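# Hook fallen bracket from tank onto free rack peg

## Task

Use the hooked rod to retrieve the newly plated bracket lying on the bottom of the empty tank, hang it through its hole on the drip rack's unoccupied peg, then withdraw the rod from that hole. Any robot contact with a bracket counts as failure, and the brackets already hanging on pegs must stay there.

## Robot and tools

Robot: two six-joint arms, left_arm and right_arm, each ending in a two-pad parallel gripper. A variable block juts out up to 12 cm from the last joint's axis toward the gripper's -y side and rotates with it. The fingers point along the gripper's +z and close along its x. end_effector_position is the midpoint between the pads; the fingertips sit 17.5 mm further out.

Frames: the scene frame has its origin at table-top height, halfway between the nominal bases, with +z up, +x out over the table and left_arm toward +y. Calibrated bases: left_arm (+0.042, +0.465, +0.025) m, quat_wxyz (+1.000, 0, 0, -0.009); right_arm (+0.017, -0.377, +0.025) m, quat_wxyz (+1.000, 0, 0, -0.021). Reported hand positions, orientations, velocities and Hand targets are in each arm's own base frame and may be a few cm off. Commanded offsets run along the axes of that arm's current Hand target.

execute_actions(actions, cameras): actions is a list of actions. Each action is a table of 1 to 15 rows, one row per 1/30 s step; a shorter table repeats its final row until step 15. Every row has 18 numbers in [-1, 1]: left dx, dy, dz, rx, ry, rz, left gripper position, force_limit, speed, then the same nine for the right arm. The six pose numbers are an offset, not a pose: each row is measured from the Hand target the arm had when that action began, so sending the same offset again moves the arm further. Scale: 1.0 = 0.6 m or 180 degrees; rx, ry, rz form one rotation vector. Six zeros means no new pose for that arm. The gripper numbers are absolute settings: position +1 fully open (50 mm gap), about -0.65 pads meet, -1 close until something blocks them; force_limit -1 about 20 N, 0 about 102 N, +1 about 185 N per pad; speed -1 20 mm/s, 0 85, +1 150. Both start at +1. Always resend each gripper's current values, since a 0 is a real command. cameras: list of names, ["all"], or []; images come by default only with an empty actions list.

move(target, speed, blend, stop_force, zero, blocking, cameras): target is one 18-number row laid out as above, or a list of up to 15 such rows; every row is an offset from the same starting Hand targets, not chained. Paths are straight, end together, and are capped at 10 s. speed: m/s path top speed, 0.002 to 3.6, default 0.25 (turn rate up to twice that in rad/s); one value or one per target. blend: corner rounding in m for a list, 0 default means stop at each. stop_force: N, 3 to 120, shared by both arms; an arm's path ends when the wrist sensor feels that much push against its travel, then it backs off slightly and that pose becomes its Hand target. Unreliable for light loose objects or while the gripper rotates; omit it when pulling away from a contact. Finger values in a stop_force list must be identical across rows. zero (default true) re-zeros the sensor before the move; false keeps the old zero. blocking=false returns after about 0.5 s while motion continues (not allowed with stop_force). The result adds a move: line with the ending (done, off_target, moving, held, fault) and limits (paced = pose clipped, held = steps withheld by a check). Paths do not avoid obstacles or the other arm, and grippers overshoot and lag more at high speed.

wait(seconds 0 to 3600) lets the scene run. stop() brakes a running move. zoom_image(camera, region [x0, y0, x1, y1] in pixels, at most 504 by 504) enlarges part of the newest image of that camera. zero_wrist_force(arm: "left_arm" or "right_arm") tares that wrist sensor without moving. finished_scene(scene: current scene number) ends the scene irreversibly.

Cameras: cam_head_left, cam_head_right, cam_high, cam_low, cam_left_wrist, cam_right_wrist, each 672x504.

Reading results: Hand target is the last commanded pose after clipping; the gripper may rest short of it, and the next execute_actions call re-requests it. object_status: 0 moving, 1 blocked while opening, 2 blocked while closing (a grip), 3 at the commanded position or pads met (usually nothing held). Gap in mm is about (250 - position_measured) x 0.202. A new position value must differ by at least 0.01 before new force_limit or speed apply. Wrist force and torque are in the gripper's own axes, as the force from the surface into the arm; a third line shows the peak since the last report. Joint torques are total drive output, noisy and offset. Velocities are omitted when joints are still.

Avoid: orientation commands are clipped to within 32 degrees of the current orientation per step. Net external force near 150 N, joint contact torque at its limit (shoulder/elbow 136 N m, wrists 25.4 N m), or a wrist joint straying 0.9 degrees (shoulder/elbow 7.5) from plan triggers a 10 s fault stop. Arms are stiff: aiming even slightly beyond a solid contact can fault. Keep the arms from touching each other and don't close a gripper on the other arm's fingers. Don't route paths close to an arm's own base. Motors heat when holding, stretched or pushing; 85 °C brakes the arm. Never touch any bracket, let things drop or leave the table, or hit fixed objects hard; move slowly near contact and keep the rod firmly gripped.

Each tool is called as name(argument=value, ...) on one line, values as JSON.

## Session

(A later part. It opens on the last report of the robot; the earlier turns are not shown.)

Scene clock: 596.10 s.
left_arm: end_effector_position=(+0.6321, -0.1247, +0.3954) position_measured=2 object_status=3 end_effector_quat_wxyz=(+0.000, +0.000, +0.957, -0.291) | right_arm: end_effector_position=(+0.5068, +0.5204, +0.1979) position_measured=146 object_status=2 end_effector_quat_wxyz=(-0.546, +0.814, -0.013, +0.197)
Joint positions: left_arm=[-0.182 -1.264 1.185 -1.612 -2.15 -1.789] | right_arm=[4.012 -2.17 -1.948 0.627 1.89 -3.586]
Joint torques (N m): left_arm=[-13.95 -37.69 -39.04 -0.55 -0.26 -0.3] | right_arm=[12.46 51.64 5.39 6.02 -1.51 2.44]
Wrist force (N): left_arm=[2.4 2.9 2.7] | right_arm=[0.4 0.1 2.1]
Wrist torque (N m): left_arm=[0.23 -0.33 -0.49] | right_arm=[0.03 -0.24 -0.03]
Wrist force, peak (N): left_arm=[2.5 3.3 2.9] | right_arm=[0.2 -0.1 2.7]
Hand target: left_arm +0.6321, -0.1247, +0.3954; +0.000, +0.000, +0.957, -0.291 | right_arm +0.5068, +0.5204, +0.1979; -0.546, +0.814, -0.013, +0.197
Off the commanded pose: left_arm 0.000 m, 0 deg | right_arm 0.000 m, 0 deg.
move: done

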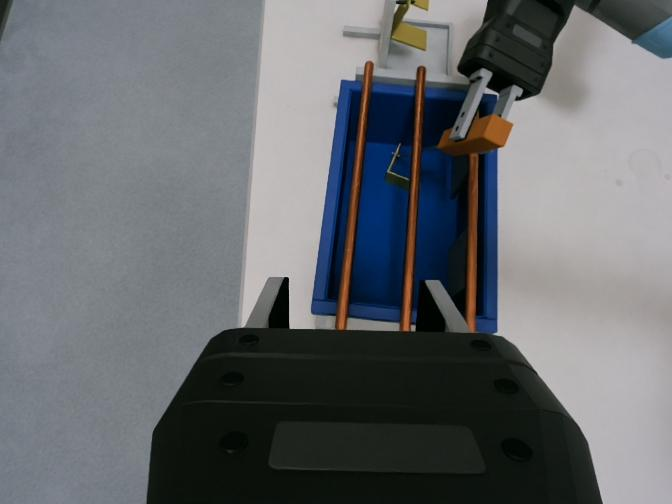

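move(target=[0,0,0,0,0,0,1,1,1,0.0102,-0.0298,-0.0109,0,0,0,-1,0,-0.5], speed=0.03, cameras=["cam_left_wrist","cam_head_right"])

zoom_image(camera="cam_left_wrist", region=[370, 110, 450, 190])

zoom_image(camera="cam_head_right", region=[270, 240, 340, 310])

Scene clock: 605.03 s.
left_arm: end_effector_position=(+0.6321, -0.1247, +0.3954) position_measured=2 object_status=3 end_effector_quat_wxyz=(+0.000, +0.000, +0.957, -0.291) | right_arm: end_effector_position=(+0.5068, +0.5203, +0.2181) position_measured=146 object_status=2 end_effector_quat_wxyz=(-0.546, +0.814, -0.013, +0.197) end_effector_velocity=(+0.000, +0.000, -0.001) end_effector_angular_velocity=(+0.002, -0.002, +0.001)
Joint positions: left_arm=[-0.182 -1.264 1.185 -1.612 -2.15 -1.789] | right_arm=[4.012 -2.128 -1.944 0.581 1.89 -3.586]
Joint velocities: left_arm=[within noise] | right_arm=[0 -0.004 0.001 0.006 0.001 0]
Joint torques (N m): left_arm=[-14.4 -38.28 -38.12 -0.53 -0.27 0.62] | right_arm=[8.9 28.24 19.86 6.37 -0.78 1.43]
Wrist force (N): left_arm=[2.5 3.1 2.7] | right_arm=[0.1 0.4 2.1]
Wrist torque (N m): left_arm=[0.24 -0.35 -0.49] | right_arm=[0.09 -0.21 -0.02]
Wrist force, peak (N): left_arm=[2.7 3.2 2.8] | right_arm=[-0.4 0.1 2.7]
Hand target: left_arm +0.6321, -0.1247, +0.3954; +0.000, +0.000, +0.957, -0.291 | right_arm +0.5068, +0.5203, +0.2179; -0.546, +0.814, -0.013, +0.197
Off the commanded pose: left_arm 0.000 m, 0 deg | right_arm 0.000 m, 0 deg.
move: done
Images, in order (width x height): cam_head_right 672x504, cam_left_wrist 672x504.

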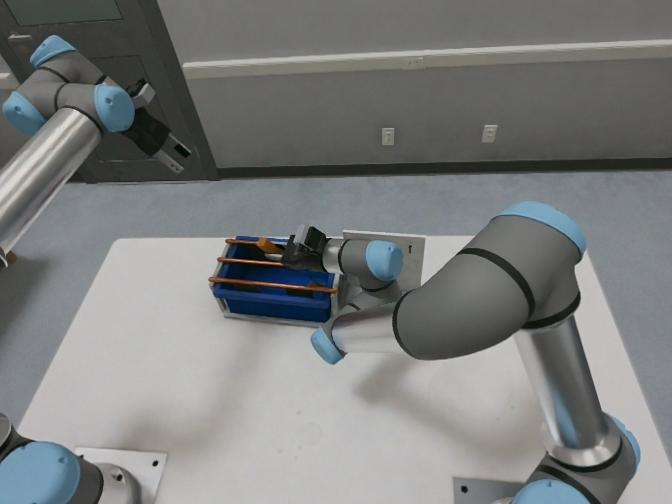

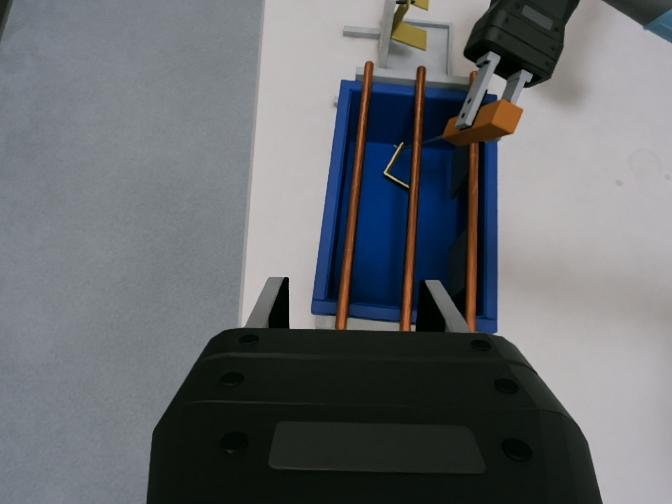

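Scaled by 6.300.

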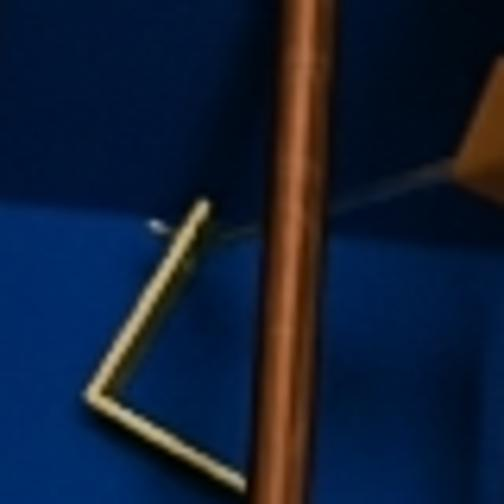

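Scaled by 7.200.

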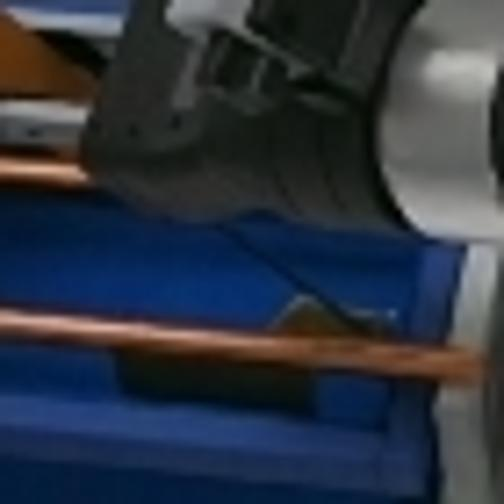

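move(target=[[0,0,0,0,0,0,1,1,1,0.0154,-0.0447,-0.0163,0,0,0,-1,0,-0.5],[0,0,0,0,0,0,1,1,1,-0.0462,-0.0473,-0.0672,0.029,-0.0844,-0.0308,-1,0,-0.5]], speed=0.04, cameras=["cam_left_wrist","cam_head_right"])

zoom_image(camera="cam_left_wrist", region=[350, 60, 490, 200])

zoom_image(camera="cam_head_right", region=[240, 210, 340, 310])

Scene clock: 639.20 s.
left_arm: end_effector_position=(+0.6321, -0.1247, +0.3954) position_measured=2 object_status=3 end_effector_quat_wxyz=(+0.000, +0.000, +0.957, -0.291) | right_arm: end_effector_position=(+0.4623, +0.5025, +0.2479) position_measured=146 object_status=2 end_effector_quat_wxyz=(-0.570, +0.807, +0.108, +0.114)
Joint positions: left_arm=[-0.182 -1.264 1.185 -1.612 -2.15 -1.789] | right_arm=[3.927 -2.06 -1.938 0.428 2.243 -3.75]
Joint torques (N m): left_arm=[-13.48 -39.44 -36.77 -0.46 -0.24 1.62] | right_arm=[7.19 48.14 27.63 5.14 -1.34 2.15]
Wrist force (N): left_arm=[2.3 3.1 2.5] | right_arm=[0.0 0.6 2.7]
Wrist torque (N m): left_arm=[0.24 -0.31 -0.49] | right_arm=[0.10 -0.24 -0.03]
Wrist force, peak (N): left_arm=[2.3 3.3 2.9] | right_arm=[-0.3 1.4 2.8]
Hand target: left_arm +0.6321, -0.1247, +0.3954; +0.000, +0.000, +0.957, -0.291 | right_arm +0.4622, +0.5026, +0.2479; -0.570, +0.807, +0.108, +0.114
Off the commanded pose: left_arm 0.000 m, 0 deg | right_arm 0.000 m, 0 deg.
move: done
Images, in order (width x height): cam_head_right 672x504, cam_left_wrist 672x504.

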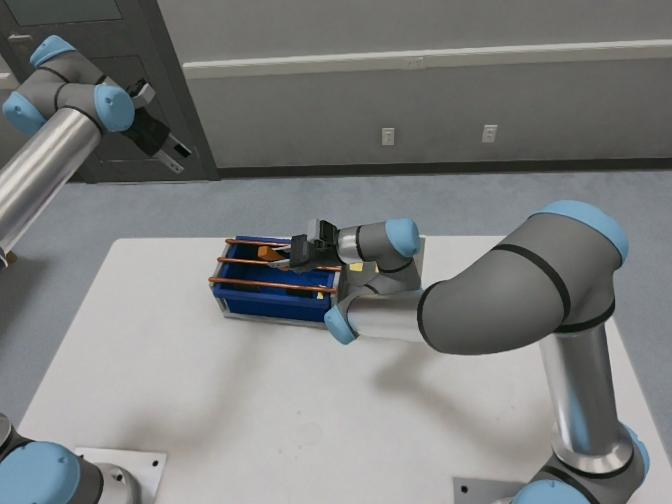

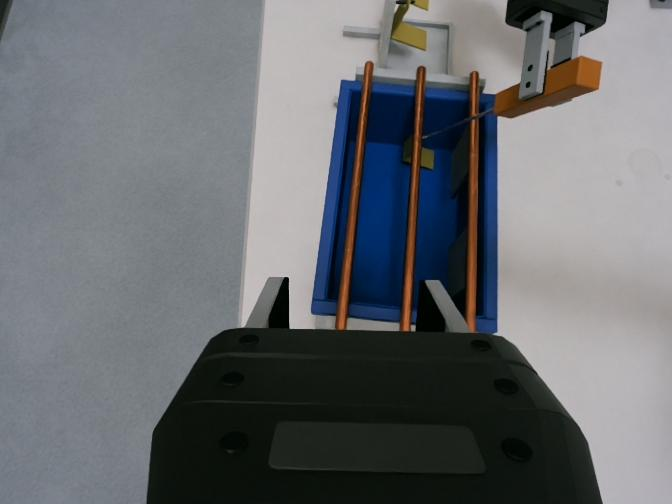

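Scaled by 3.600.

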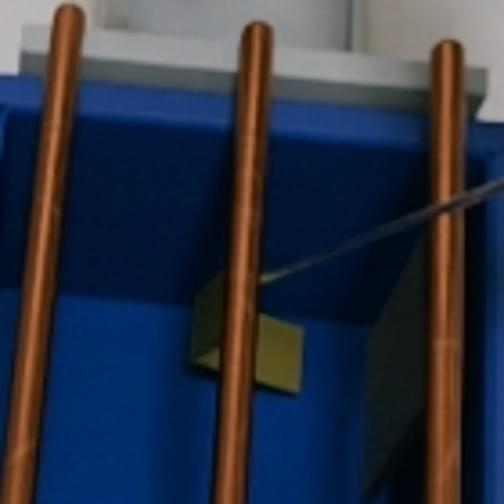

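Scaled by 5.040.

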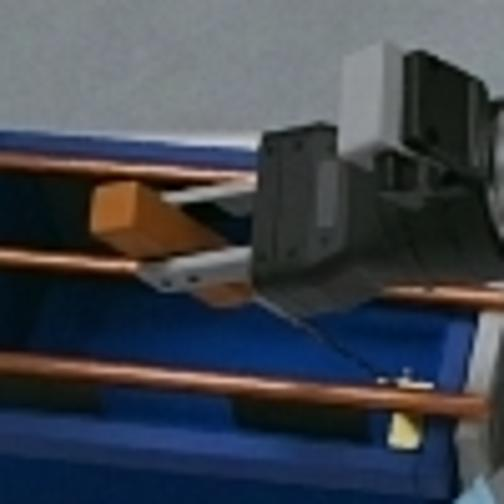

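move(target=[0.18,0,0,0,0,0,1,1,1,0.0051,-0.0149,-0.0054,0,0,0,-1,0,-0.5], cameras=["cam_left_wrist","cam_high"])

Scene clock: 681.40 s.
left_arm: end_effector_position=(+0.5242, -0.1248, +0.3955) position_measured=2 object_status=3 end_effector_quat_wxyz=(+0.000, +0.000, +0.957, -0.291) | right_arm: end_effector_position=(+0.4622, +0.5027, +0.2581) position_measured=146 object_status=2 end_effector_quat_wxyz=(-0.570, +0.807, +0.108, +0.114)
Joint positions: left_arm=[-0.22 -1.532 1.509 -1.693 -2.145 -1.834] | right_arm=[3.928 -2.041 -1.933 0.404 2.243 -3.749]
Joint torques (N m): left_arm=[13.7 -38.33 -13.41 -0.53 -2.18 1.52] | right_arm=[11.13 24.55 13.61 5.99 0.25 1.38]
Wrist force (N): left_arm=[2.4 2.9 2.9] | right_arm=[0.5 0.4 2.4]
Wrist torque (N m): left_arm=[0.22 -0.35 -0.56] | right_arm=[0.09 -0.30 -0.09]
Wrist force, peak (N): left_arm=[5.5 3.2 2.7] | right_arm=[0.5 0.5 2.8]
Hand target: left_arm +0.5241, -0.1248, +0.3954; +0.000, +0.000, +0.957, -0.291 | right_arm +0.4622, +0.5026, +0.2579; -0.570, +0.807, +0.108, +0.114
Off the commanded pose: left_arm 0.000 m, 0 deg | right_arm 0.000 m, 0 deg.
move: done
Images, in order (width x height): cam_high 672x504, cam_left_wrist 672x504.

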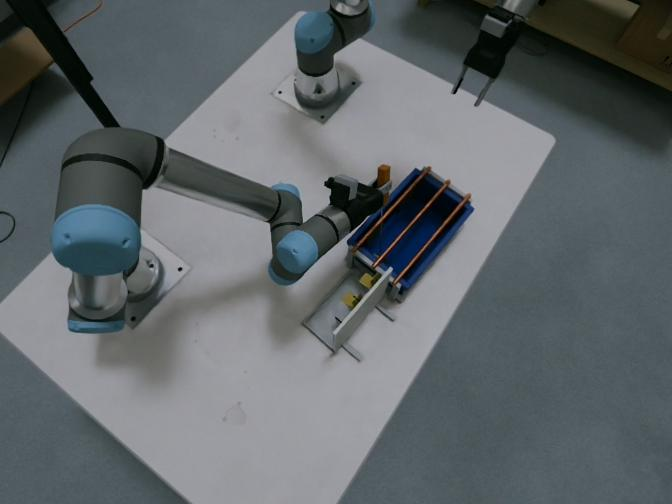

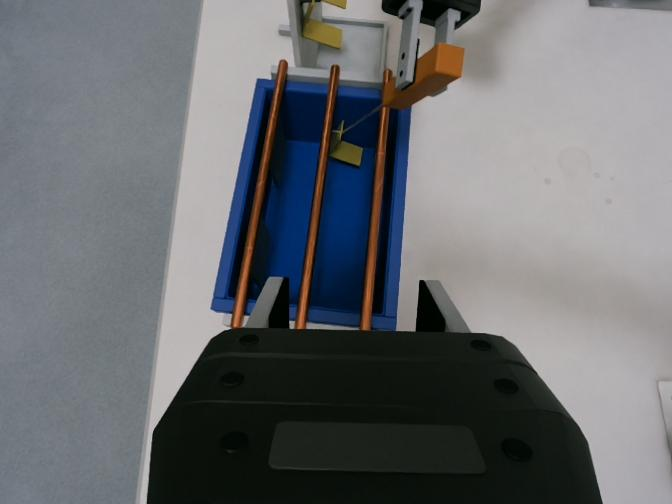

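zoom_image(camera="cam_left_wrist", region=[270, 80, 430, 200])

Scaled by 3.150.

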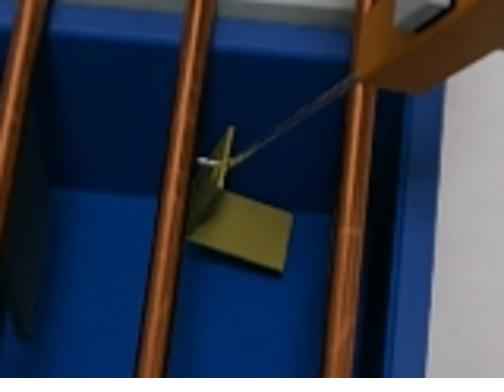

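move(target=[[0,0,0,0,0,0,1,1,1,0.0077,-0.0223,-0.0081,0,0,0,-1,0,-0.5],[0,0,0,0,0,0,1,1,1,-0.0097,-0.0276,-0.0099,0,0,0,-1,0,-0.5]], speed=0.05, cameras=["cam_left_wrist"])

zoom_image(camera="cam_left_wrist", region=[270, 80, 430, 200])

Scene clock: 703.53 s.
left_arm: end_effector_position=(+0.5241, -0.1248, +0.3954) position_measured=2 object_status=3 end_effector_quat_wxyz=(+0.000, +0.000, +0.957, -0.291) | right_arm: end_effector_position=(+0.4511, +0.5023, +0.2730) position_measured=146 object_status=2 end_effector_quat_wxyz=(-0.570, +0.807, +0.108, +0.114)
Joint positions: left_arm=[-0.22 -1.532 1.509 -1.693 -2.145 -1.834] | right_arm=[3.943 -1.997 -1.952 0.384 2.229 -3.741]
Joint torques (N m): left_arm=[13.76 -38.3 -13.9 -0.71 -2.43 -1.7] | right_arm=[-12.14 22.58 27.3 0.62 2.74 -2.02]
Wrist force (N): left_arm=[2.4 3.1 2.8] | right_arm=[0.1 0.5 2.4]
Wrist torque (N m): left_arm=[0.26 -0.35 -0.56] | right_arm=[0.08 -0.22 -0.16]
Wrist force, peak (N): left_arm=[2.6 3.2 3.0] | right_arm=[-0.1 1.8 2.8]
Hand target: left_arm +0.5241, -0.1248, +0.3954; +0.000, +0.000, +0.957, -0.291 | right_arm +0.4512, +0.5022, +0.2729; -0.570, +0.807, +0.108, +0.114
Off the commanded pose: left_arm 0.000 m, 0 deg | right_arm 0.000 m, 0 deg.
move: done

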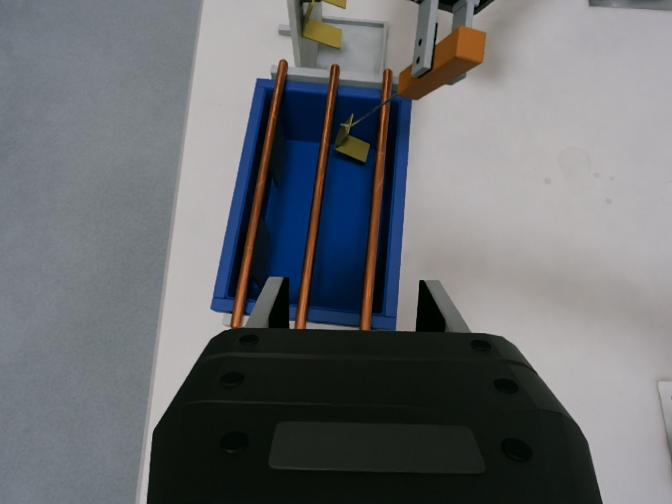

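Scaled by 3.150.

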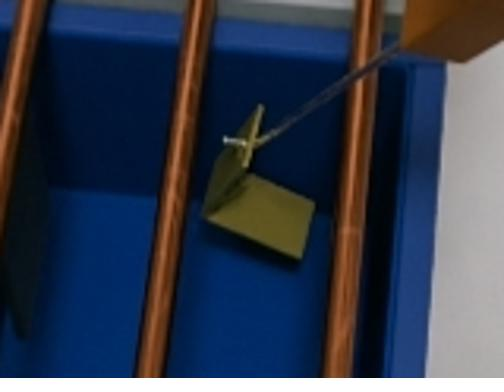

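move(target=[0,0,0,0,0,0,1,1,1,0.0195,-0.0512,-0.0187,0,0,0,-1,0,-0.5], speed=0.05, cameras=["cam_left_wrist"])

zoom_image(camera="cam_left_wrist", region=[270, 80, 430, 200])

Scene clock: 710.63 s.
left_arm: end_effector_position=(+0.5241, -0.1248, +0.3954) position_measured=2 object_status=3 end_effector_quat_wxyz=(+0.000, +0.000, +0.957, -0.291) | right_arm: end_effector_position=(+0.4524, +0.5022, +0.3078) position_measured=146 object_status=2 end_effector_quat_wxyz=(-0.570, +0.807, +0.108, +0.114)
Joint positions: left_arm=[-0.22 -1.532 1.509 -1.693 -2.145 -1.834] | right_arm=[3.941 -1.938 -1.922 0.295 2.231 -3.742]
Joint torques (N m): left_arm=[12.63 -38.1 -13.92 -1.96 -2.48 -1.62] | right_arm=[-9.69 22.23 11.23 6.27 2.17 -2.03]
Wrist force (N): left_arm=[2.2 3.2 2.7] | right_arm=[0.1 0.7 2.5]
Wrist torque (N m): left_arm=[0.26 -0.31 -0.57] | right_arm=[0.12 -0.23 0.03]
Wrist force, peak (N): left_arm=[2.6 3.2 2.8] | right_arm=[0.3 1.5 2.8]
Hand target: left_arm +0.5241, -0.1248, +0.3954; +0.000, +0.000, +0.957, -0.291 | right_arm +0.4523, +0.5022, +0.3076; -0.570, +0.807, +0.108, +0.114
Off the commanded pose: left_arm 0.000 m, 0 deg | right_arm 0.000 m, 0 deg.
move: done

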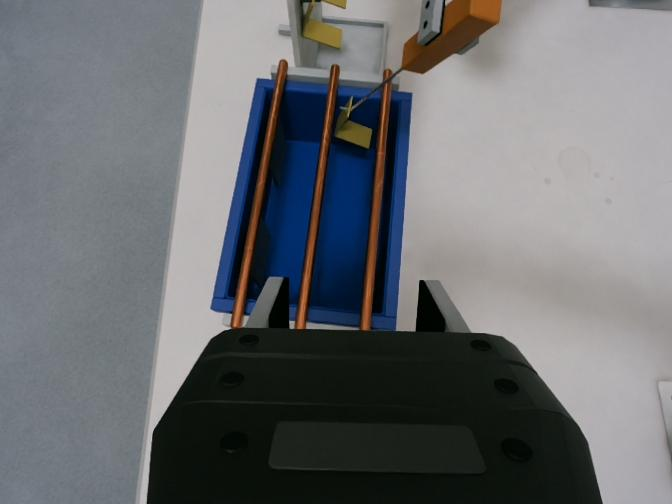

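Scaled by 3.150.

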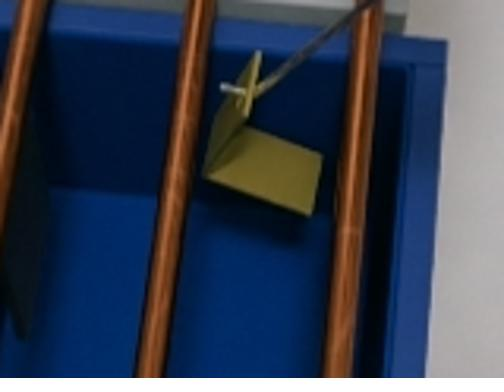

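move(target=[0,0,0,0,0,0,1,1,1,0.0204,-0.0596,-0.0216,0,0,0,-1,0,-0.5], speed=0.05, cameras=["cam_left_wrist"])

zoom_image(camera="cam_left_wrist", region=[270, 20, 430, 140])

Scene clock: 721.23 s.
left_arm: end_effector_position=(+0.5241, -0.1248, +0.3954) position_measured=2 object_status=3 end_effector_quat_wxyz=(+0.000, +0.000, +0.957, -0.291) | right_arm: end_effector_position=(+0.4523, +0.5022, +0.3477) position_measured=146 object_status=2 end_effector_quat_wxyz=(-0.570, +0.807, +0.108, +0.114)
Joint positions: left_arm=[-0.22 -1.532 1.509 -1.693 -2.145 -1.834] | right_arm=[3.941 -1.876 -1.882 0.193 2.231 -3.742]
Joint torques (N m): left_arm=[13.35 -37.92 -14.44 -2.98 -2.48 -1.83] | right_arm=[11.72 20.59 10.67 5.74 -1.13 -0.47]
Wrist force (N): left_arm=[2.3 3.0 2.9] | right_arm=[0.1 0.3 2.8]
Wrist torque (N m): left_arm=[0.23 -0.33 -0.56] | right_arm=[0.05 -0.23 0.04]
Wrist force, peak (N): left_arm=[2.6 3.4 3.0] | right_arm=[0.2 0.8 3.1]
Hand target: left_arm +0.5241, -0.1248, +0.3954; +0.000, +0.000, +0.957, -0.291 | right_arm +0.4523, +0.5022, +0.3476; -0.570, +0.807, +0.108, +0.114
Off the commanded pose: left_arm 0.000 m, 0 deg | right_arm 0.000 m, 0 deg.
move: done

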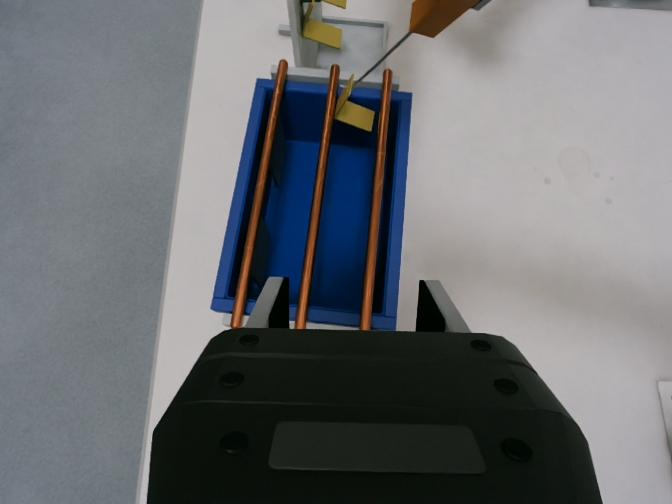

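Scaled by 3.150.

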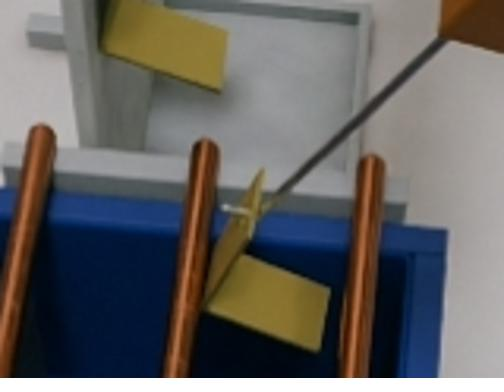

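move(target=[0,0,0,0,0,0,1,1,1,0.0383,-0.1117,-0.0405,0,0,0,-1,0,-0.5], speed=0.05, cameras=["cam_left_wrist"])

zoom_image(camera="cam_left_wrist", region=[240, 0, 440, 120])

Scene clock: 733.23 s.
left_arm: end_effector_position=(+0.5241, -0.1248, +0.3954) position_measured=2 object_status=3 end_effector_quat_wxyz=(+0.000, +0.000, +0.957, -0.291) | right_arm: end_effector_position=(+0.4523, +0.5023, +0.4226) position_measured=146 object_status=2 end_effector_quat_wxyz=(-0.570, +0.807, +0.108, +0.114)
Joint positions: left_arm=[-0.22 -1.532 1.509 -1.693 -2.145 -1.834] | right_arm=[3.941 -1.786 -1.781 0.002 2.231 -3.742]
Joint torques (N m): left_arm=[12.95 -37.43 -15.78 -3.98 -2.55 -1.67] | right_arm=[10.96 19.27 12.83 5.97 -1.01 -0.28]
Wrist force (N): left_arm=[2.4 3.0 2.7] | right_arm=[-0.3 0.4 2.6]
Wrist torque (N m): left_arm=[0.24 -0.35 -0.56] | right_arm=[0.07 -0.18 0.02]
Wrist force, peak (N): left_arm=[2.4 3.3 3.0] | right_arm=[0.2 1.3 2.9]
Hand target: left_arm +0.5241, -0.1248, +0.3954; +0.000, +0.000, +0.957, -0.291 | right_arm +0.4523, +0.5023, +0.4225; -0.570, +0.807, +0.108, +0.114
Off the commanded pose: left_arm 0.000 m, 0 deg | right_arm 0.000 m, 0 deg.
move: done

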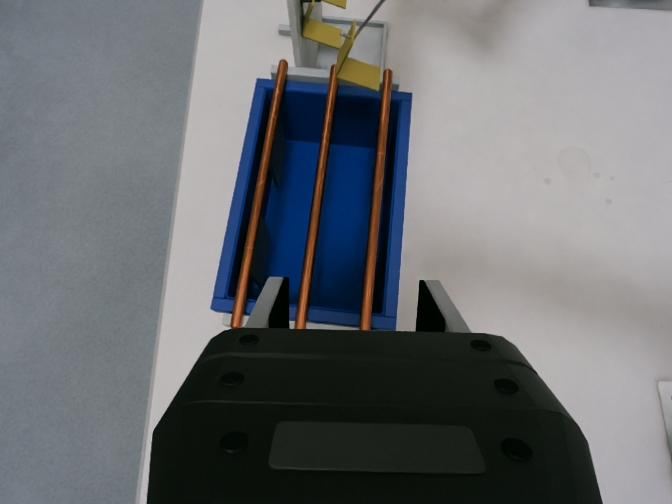

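Scaled by 2.520.

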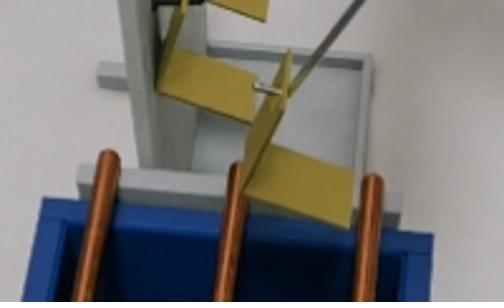

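move(target=[[0,0,0,0,0,0,1,1,1,-0.1427,-0.0437,-0.015,0,0,0,-1,0,-0.5],[0,0,0,0,0,0,1,1,1,-0.1437,0.0131,-0.1718,0,0,0,-1,0,-0.5]], speed=0.1, blend=[0.02,0], cameras=["cam_left_wrist","cam_head_left","cam_head_right"])

zoom_image(camera="cam_head_left", region=[310, 190, 470, 310])

Scene clock: 749.77 s.
left_arm: end_effector_position=(+0.5241, -0.1248, +0.3954) position_measured=2 object_status=3 end_effector_quat_wxyz=(+0.000, +0.000, +0.957, -0.291) | right_arm: end_effector_position=(+0.3663, +0.3987, +0.4224) position_measured=146 object_status=2 end_effector_quat_wxyz=(-0.570, +0.807, +0.108, +0.114)
Joint positions: left_arm=[-0.22 -1.532 1.509 -1.693 -2.145 -1.834] | right_arm=[3.912 -1.484 -2.105 0.014 2.258 -3.758]
Joint torques (N m): left_arm=[12.09 -37.18 -15.81 -4.96 -2.47 -1.73] | right_arm=[-0.47 9.1 30.71 5.91 0.68 1.98]
Wrist force (N): left_arm=[2.3 3.1 2.7] | right_arm=[0.1 0.4 2.9]
Wrist torque (N m): left_arm=[0.25 -0.33 -0.56] | right_arm=[0.08 -0.22 -0.14]
Wrist force, peak (N): left_arm=[2.3 3.5 2.9] | right_arm=[1.1 1.3 2.9]
Hand target: left_arm +0.5241, -0.1248, +0.3954; +0.000, +0.000, +0.957, -0.291 | right_arm +0.3663, +0.3987, +0.4225; -0.570, +0.807, +0.108, +0.114
Off the commanded pose: left_arm 0.000 m, 0 deg | right_arm 0.000 m, 0 deg.
move: done
Images, in order (width x height): cam_head_left 672x504, cam_head_right 672x504, cam_left_wrist 672x504.

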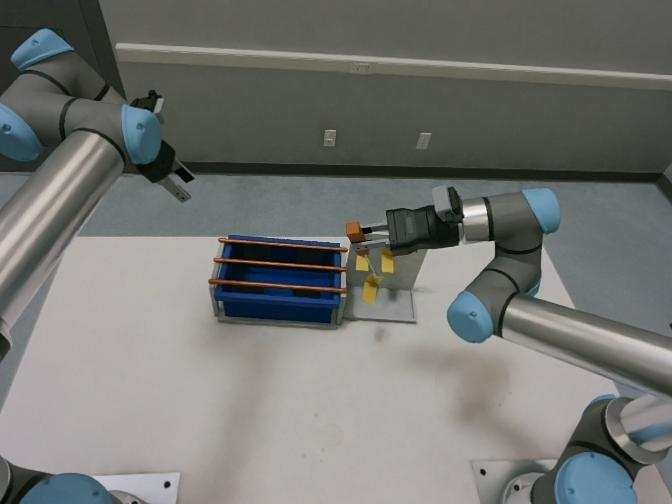

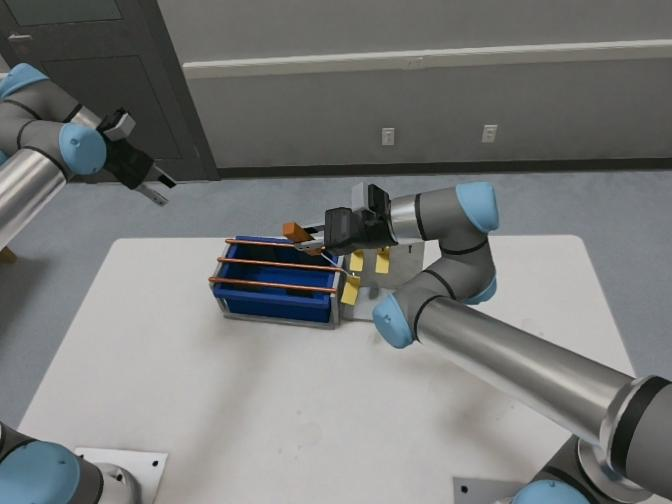

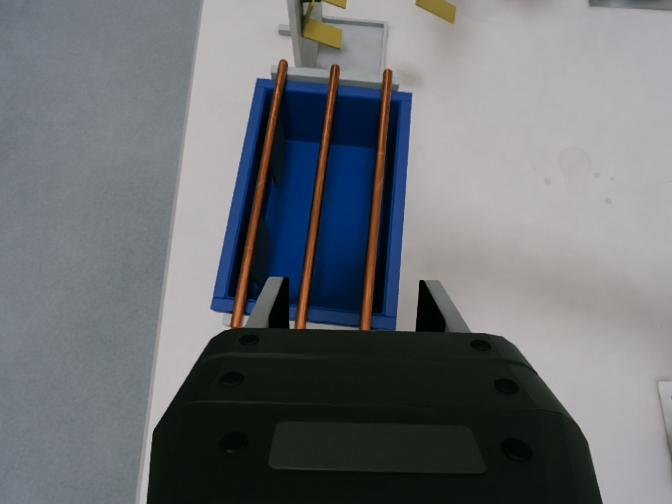

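Scaled by 3.150.

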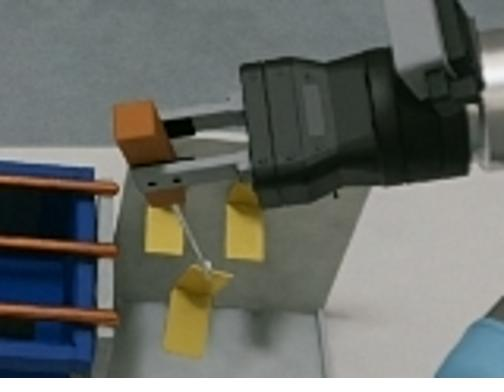

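move(target=[0.11,-0.224,0.19,0.19,0,0,1,1,1,0,0,0,0,0,0,-1,0,-0.5], speed=0.3, cameras=["cam_left_wrist"])

Scene clock: 777.90 s.
left_arm: end_effector_position=(+0.4581, -0.2999, +0.3755) position_measured=2 object_status=3 end_effector_quat_wxyz=(+0.000, +0.000, +0.829, -0.559) | right_arm: end_effector_position=(+0.3663, +0.3987, +0.4225) position_measured=146 object_status=2 end_effector_quat_wxyz=(-0.570, +0.807, +0.108, +0.114)
Joint positions: left_arm=[-0.422 -1.508 2 -2.856 -2.579 -2.447] | right_arm=[3.912 -1.484 -2.105 0.014 2.258 -3.758]
Joint torques (N m): left_arm=[5.45 -24.3 -36.08 -5.35 -2.51 -1.91] | right_arm=[-10.02 5.52 31.28 4.45 0.89 -1.03]
Wrist force (N): left_arm=[2.2 3.4 1.8] | right_arm=[-0.2 0.3 2.7]
Wrist torque (N m): left_arm=[0.18 -0.53 -0.64] | right_arm=[0.05 -0.18 -0.14]
Wrist force, peak (N): left_arm=[3.0 3.7 3.7] | right_arm=[0.1 0.4 3.2]
Hand target: left_arm +0.4582, -0.2999, +0.3754; +0.000, +0.000, +0.829, -0.559 | right_arm +0.3663, +0.3987, +0.4225; -0.570, +0.807, +0.108, +0.114
Off the commanded pose: left_arm 0.000 m, 0 deg | right_arm 0.000 m, 0 deg.
move: done

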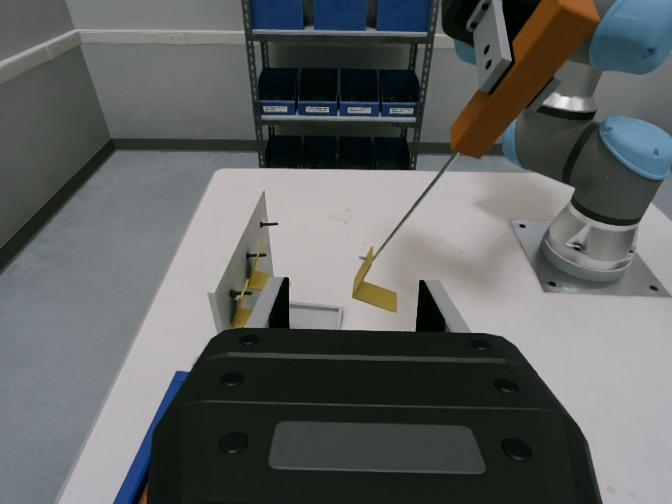

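move(target=[-0.08,0,0,0,0,0,1,1,1,-0.0009,0.0511,-0.1412,0,0,0,-1,0,-0.5], speed=0.12, cameras=["cam_left_wrist","cam_head_left"])

zoom_image(camera="cam_left_wrist", region=[200, 170, 400, 320])

zoom_image(camera="cam_head_left", region=[350, 210, 450, 310])

Scene clock: 787.13 s.
left_arm: end_effector_position=(+0.5062, -0.2998, +0.3755) position_measured=2 object_status=3 end_effector_quat_wxyz=(+0.000, +0.000, +0.829, -0.559) | right_arm: end_effector_position=(+0.3699, +0.3087, +0.4224) position_measured=146 object_status=2 end_effector_quat_wxyz=(-0.570, +0.807, +0.108, +0.114)
Joint positions: left_arm=[-0.382 -1.409 1.877 -2.785 -2.607 -2.391] | right_arm=[3.701 -1.395 -2.168 -0.11 2.445 -3.896]
Joint torques (N m): left_arm=[-14.42 -32.76 -14.34 -5.58 -0.22 -1.99] | right_arm=[-9.97 2.31 33.24 4.54 2.41 0.3]
Wrist force (N): left_arm=[2.4 3.6 1.9] | right_arm=[-0.1 0.4 2.5]
Wrist torque (N m): left_arm=[0.22 -0.56 -0.64] | right_arm=[0.05 -0.17 -0.11]
Wrist force, peak (N): left_arm=[2.3 3.9 2.0] | right_arm=[0.3 -0.6 4.8]
Hand target: left_arm +0.5062, -0.2999, +0.3754; +0.000, +0.000, +0.829, -0.559 | right_arm +0.3699, +0.3087, +0.4224; -0.570, +0.807, +0.108, +0.114
Off the commanded pose: left_arm 0.000 m, 0 deg | right_arm 0.000 m, 0 deg.
move: done
Images, in order (width x height): cam_head_left 672x504, cam_left_wrist 672x504.

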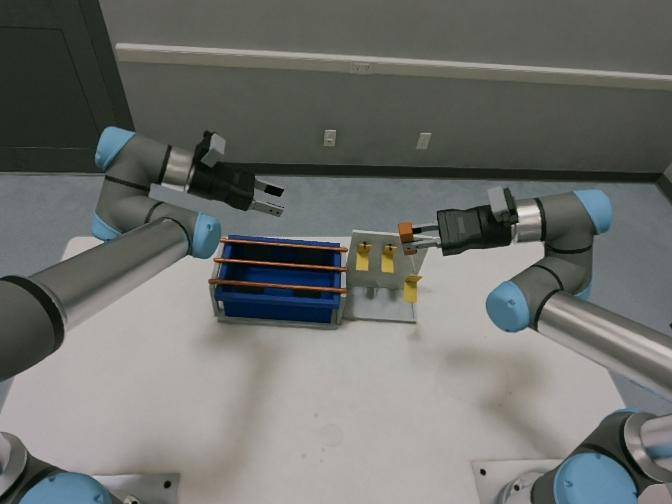

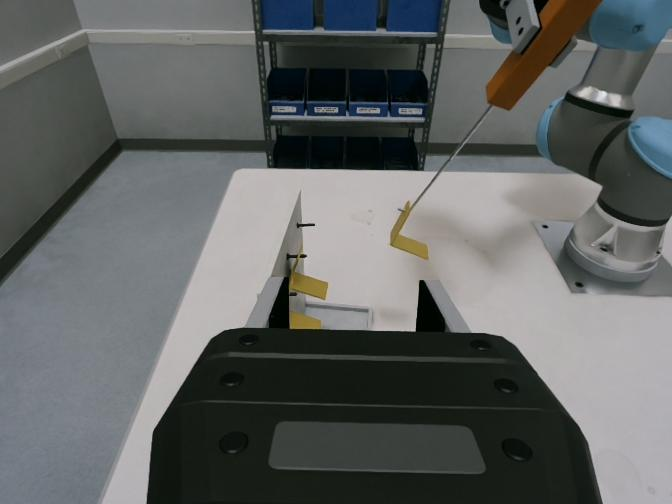

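Scaled by 2.520.

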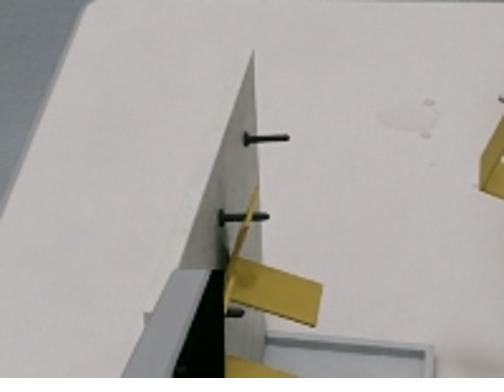

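Scaled by 5.040.

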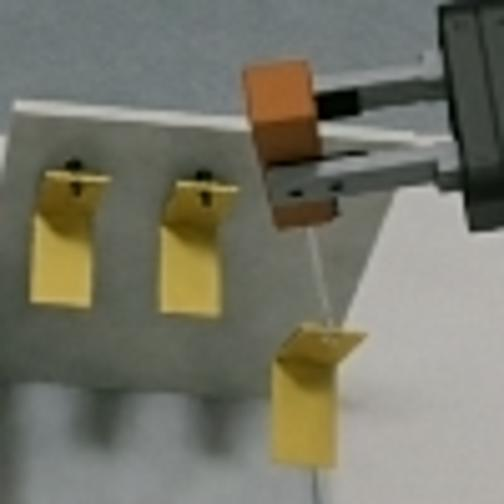

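move(target=[0,0,0,0,0,0,1,1,1,0.1308,0.0763,0.0163,-0.0116,0.0339,0.0124,-1,0,-0.5], speed=0.08, cameras=["cam_left_wrist","cam_head_left"])

zoom_image(camera="cam_left_wrist", region=[270, 180, 370, 260])

zoom_image(camera="cam_head_left", region=[350, 210, 450, 310])

Scene clock: 830.40 s.
left_arm: end_effector_position=(+0.5062, -0.2999, +0.3754) position_measured=2 object_status=3 end_effector_quat_wxyz=(+0.000, +0.000, +0.829, -0.559) | right_arm: end_effector_position=(+0.4591, +0.3062, +0.4024) position_measured=146 object_status=2 end_effector_quat_wxyz=(-0.562, +0.812, +0.059, +0.148)
Joint positions: left_arm=[-0.382 -1.409 1.877 -2.785 -2.607 -2.391] | right_arm=[3.622 -1.582 -2.06 -0.008 2.41 -3.865]
Joint torques (N m): left_arm=[-13.71 -30.54 -10.52 -4.45 -0.96 -1.18] | right_arm=[11.12 35.76 11.75 0.17 2.77 -1.87]
Wrist force (N): left_arm=[2.0 3.5 1.6] | right_arm=[-0.2 0.8 2.5]
Wrist torque (N m): left_arm=[0.20 -0.51 -0.64] | right_arm=[0.13 -0.17 -0.12]
Wrist force, peak (N): left_arm=[2.4 4.0 2.0] | right_arm=[0.8 1.7 2.9]
Hand target: left_arm +0.5062, -0.2999, +0.3754; +0.000, +0.000, +0.829, -0.559 | right_arm +0.4590, +0.3063, +0.4024; -0.562, +0.812, +0.059, +0.148
Off the commanded pose: left_arm 0.000 m, 0 deg | right_arm 0.000 m, 0 deg.
move: done
Images, in order (width x height): cam_head_left 672x504, cam_left_wrist 672x504.

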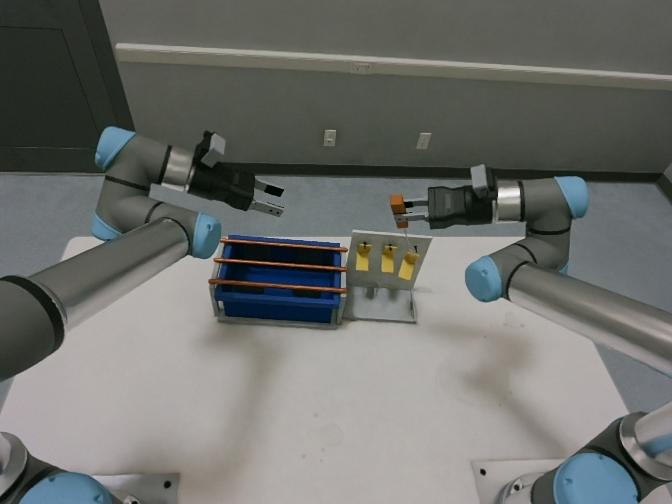

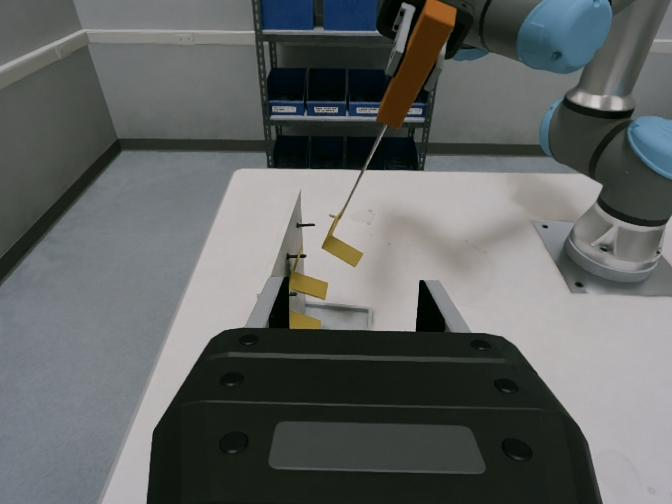

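Scaled by 5.040.

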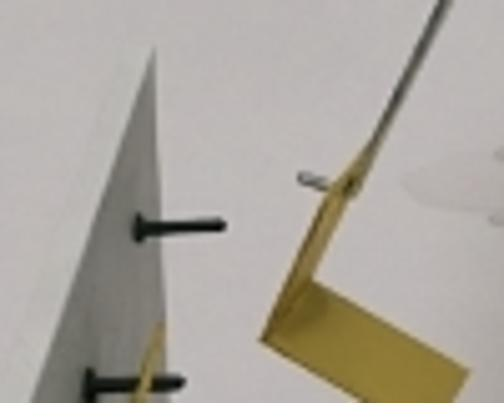

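Scaled by 5.040.

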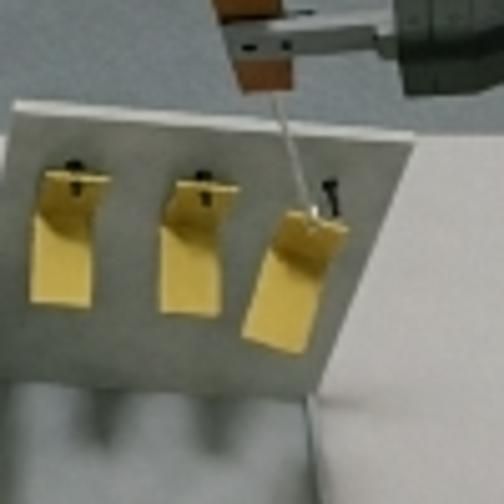

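move(target=[0,0,0,0,0,0,1,1,1,-0.0005,0.0332,-0.0047,0,0,0,-1,0,-0.5], speed=0.06, cameras=["cam_left_wrist","cam_head_left","cam_head_right"])

zoom_image(camera="cam_left_wrist", region=[280, 190, 360, 250])

zoom_image(camera="cam_head_left", region=[380, 220, 440, 280])

zoom_image(camera="cam_head_right", region=[360, 220, 440, 280])

Scene clock: 851.77 s.
left_arm: end_effector_position=(+0.5062, -0.2999, +0.3754) position_measured=2 object_status=3 end_effector_quat_wxyz=(+0.000, +0.000, +0.829, -0.559) | right_arm: end_effector_position=(+0.4635, +0.2964, +0.3851) position_measured=146 object_status=2 end_effector_quat_wxyz=(-0.562, +0.812, +0.059, +0.148) end_effector_velocity=(+0.000, +0.001, +0.002) end_effector_angular_velocity=(-0.002, +0.004, -0.004)
Joint positions: left_arm=[-0.382 -1.409 1.877 -2.785 -2.607 -2.392] | right_arm=[3.595 -1.608 -2.081 0.024 2.434 -3.885]
Joint velocities: left_arm=[within noise] | right_arm=[0.004 0.004 0.003 -0.008 -0.007 0.005]
Joint torques (N m): left_arm=[-13.81 -30.65 -10.84 -5.41 -0.27 -1.79] | right_arm=[12.91 35.26 28.97 0.6 -0.7 2.18]
Wrist force (N): left_arm=[1.9 3.6 1.8] | right_arm=[0.0 0.7 2.3]
Wrist torque (N m): left_arm=[0.21 -0.49 -0.64] | right_arm=[0.11 -0.19 -0.04]
Wrist force, peak (N): left_arm=[2.2 3.9 1.8] | right_arm=[0.0 0.6 3.0]
Hand target: left_arm +0.5062, -0.2999, +0.3754; +0.000, +0.000, +0.829, -0.559 | right_arm +0.4635, +0.2965, +0.3854; -0.562, +0.812, +0.059, +0.148
Off the commanded pose: left_arm 0.000 m, 0 deg | right_arm 0.000 m, 0 deg.
move: done
Images, in order (width x height): cam_head_left 672x504, cam_head_right 672x504, cam_left_wrist 672x504.

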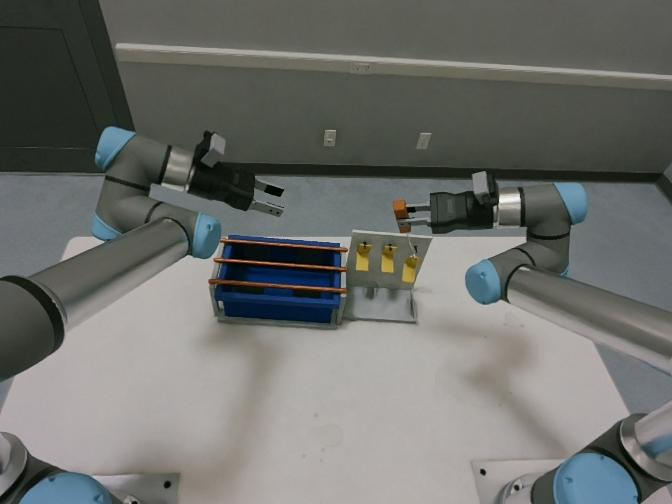

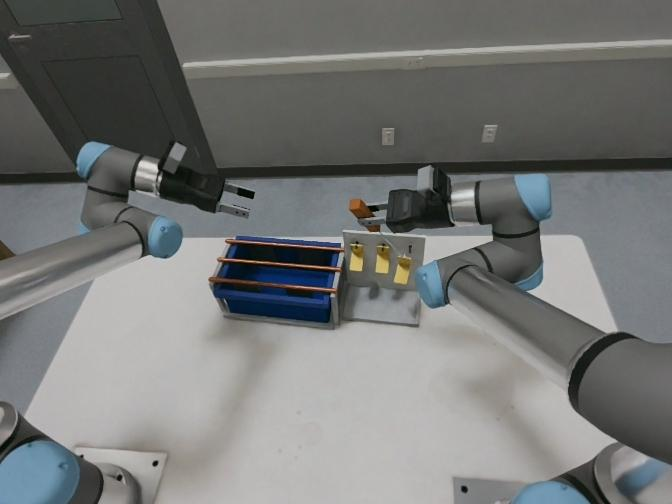

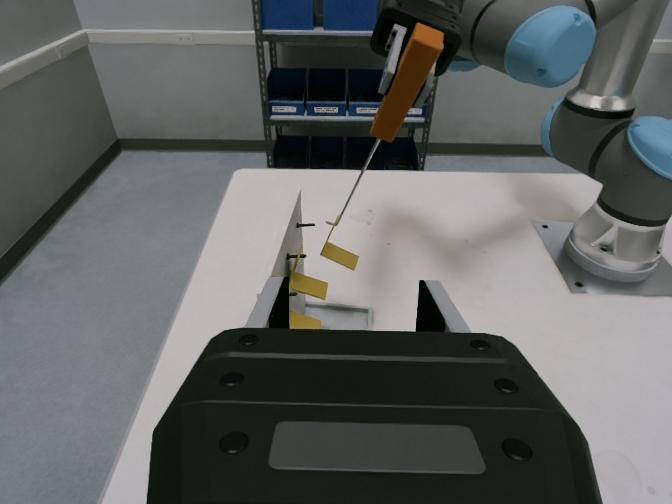

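Scaled by 6.300.

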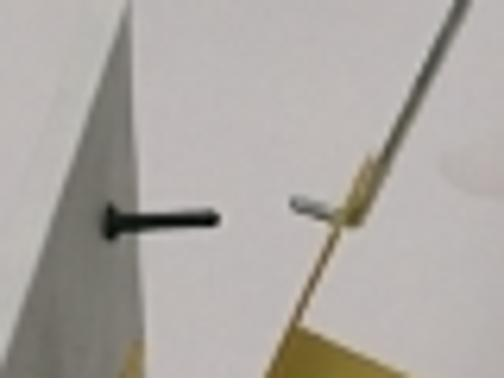

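Scaled by 8.400.

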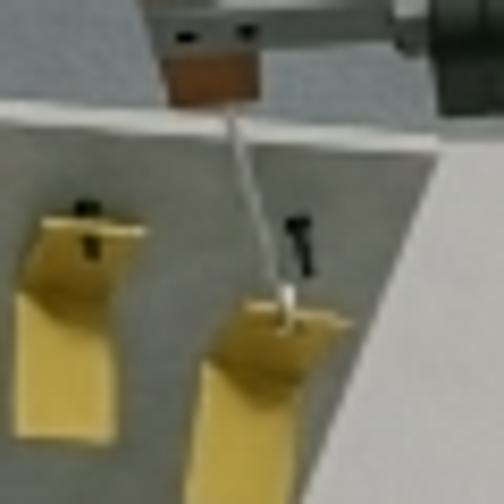

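Scaled by 6.300.

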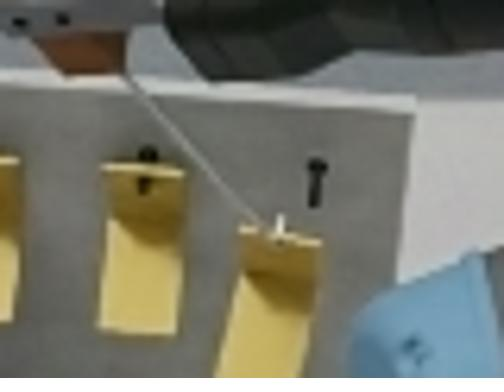

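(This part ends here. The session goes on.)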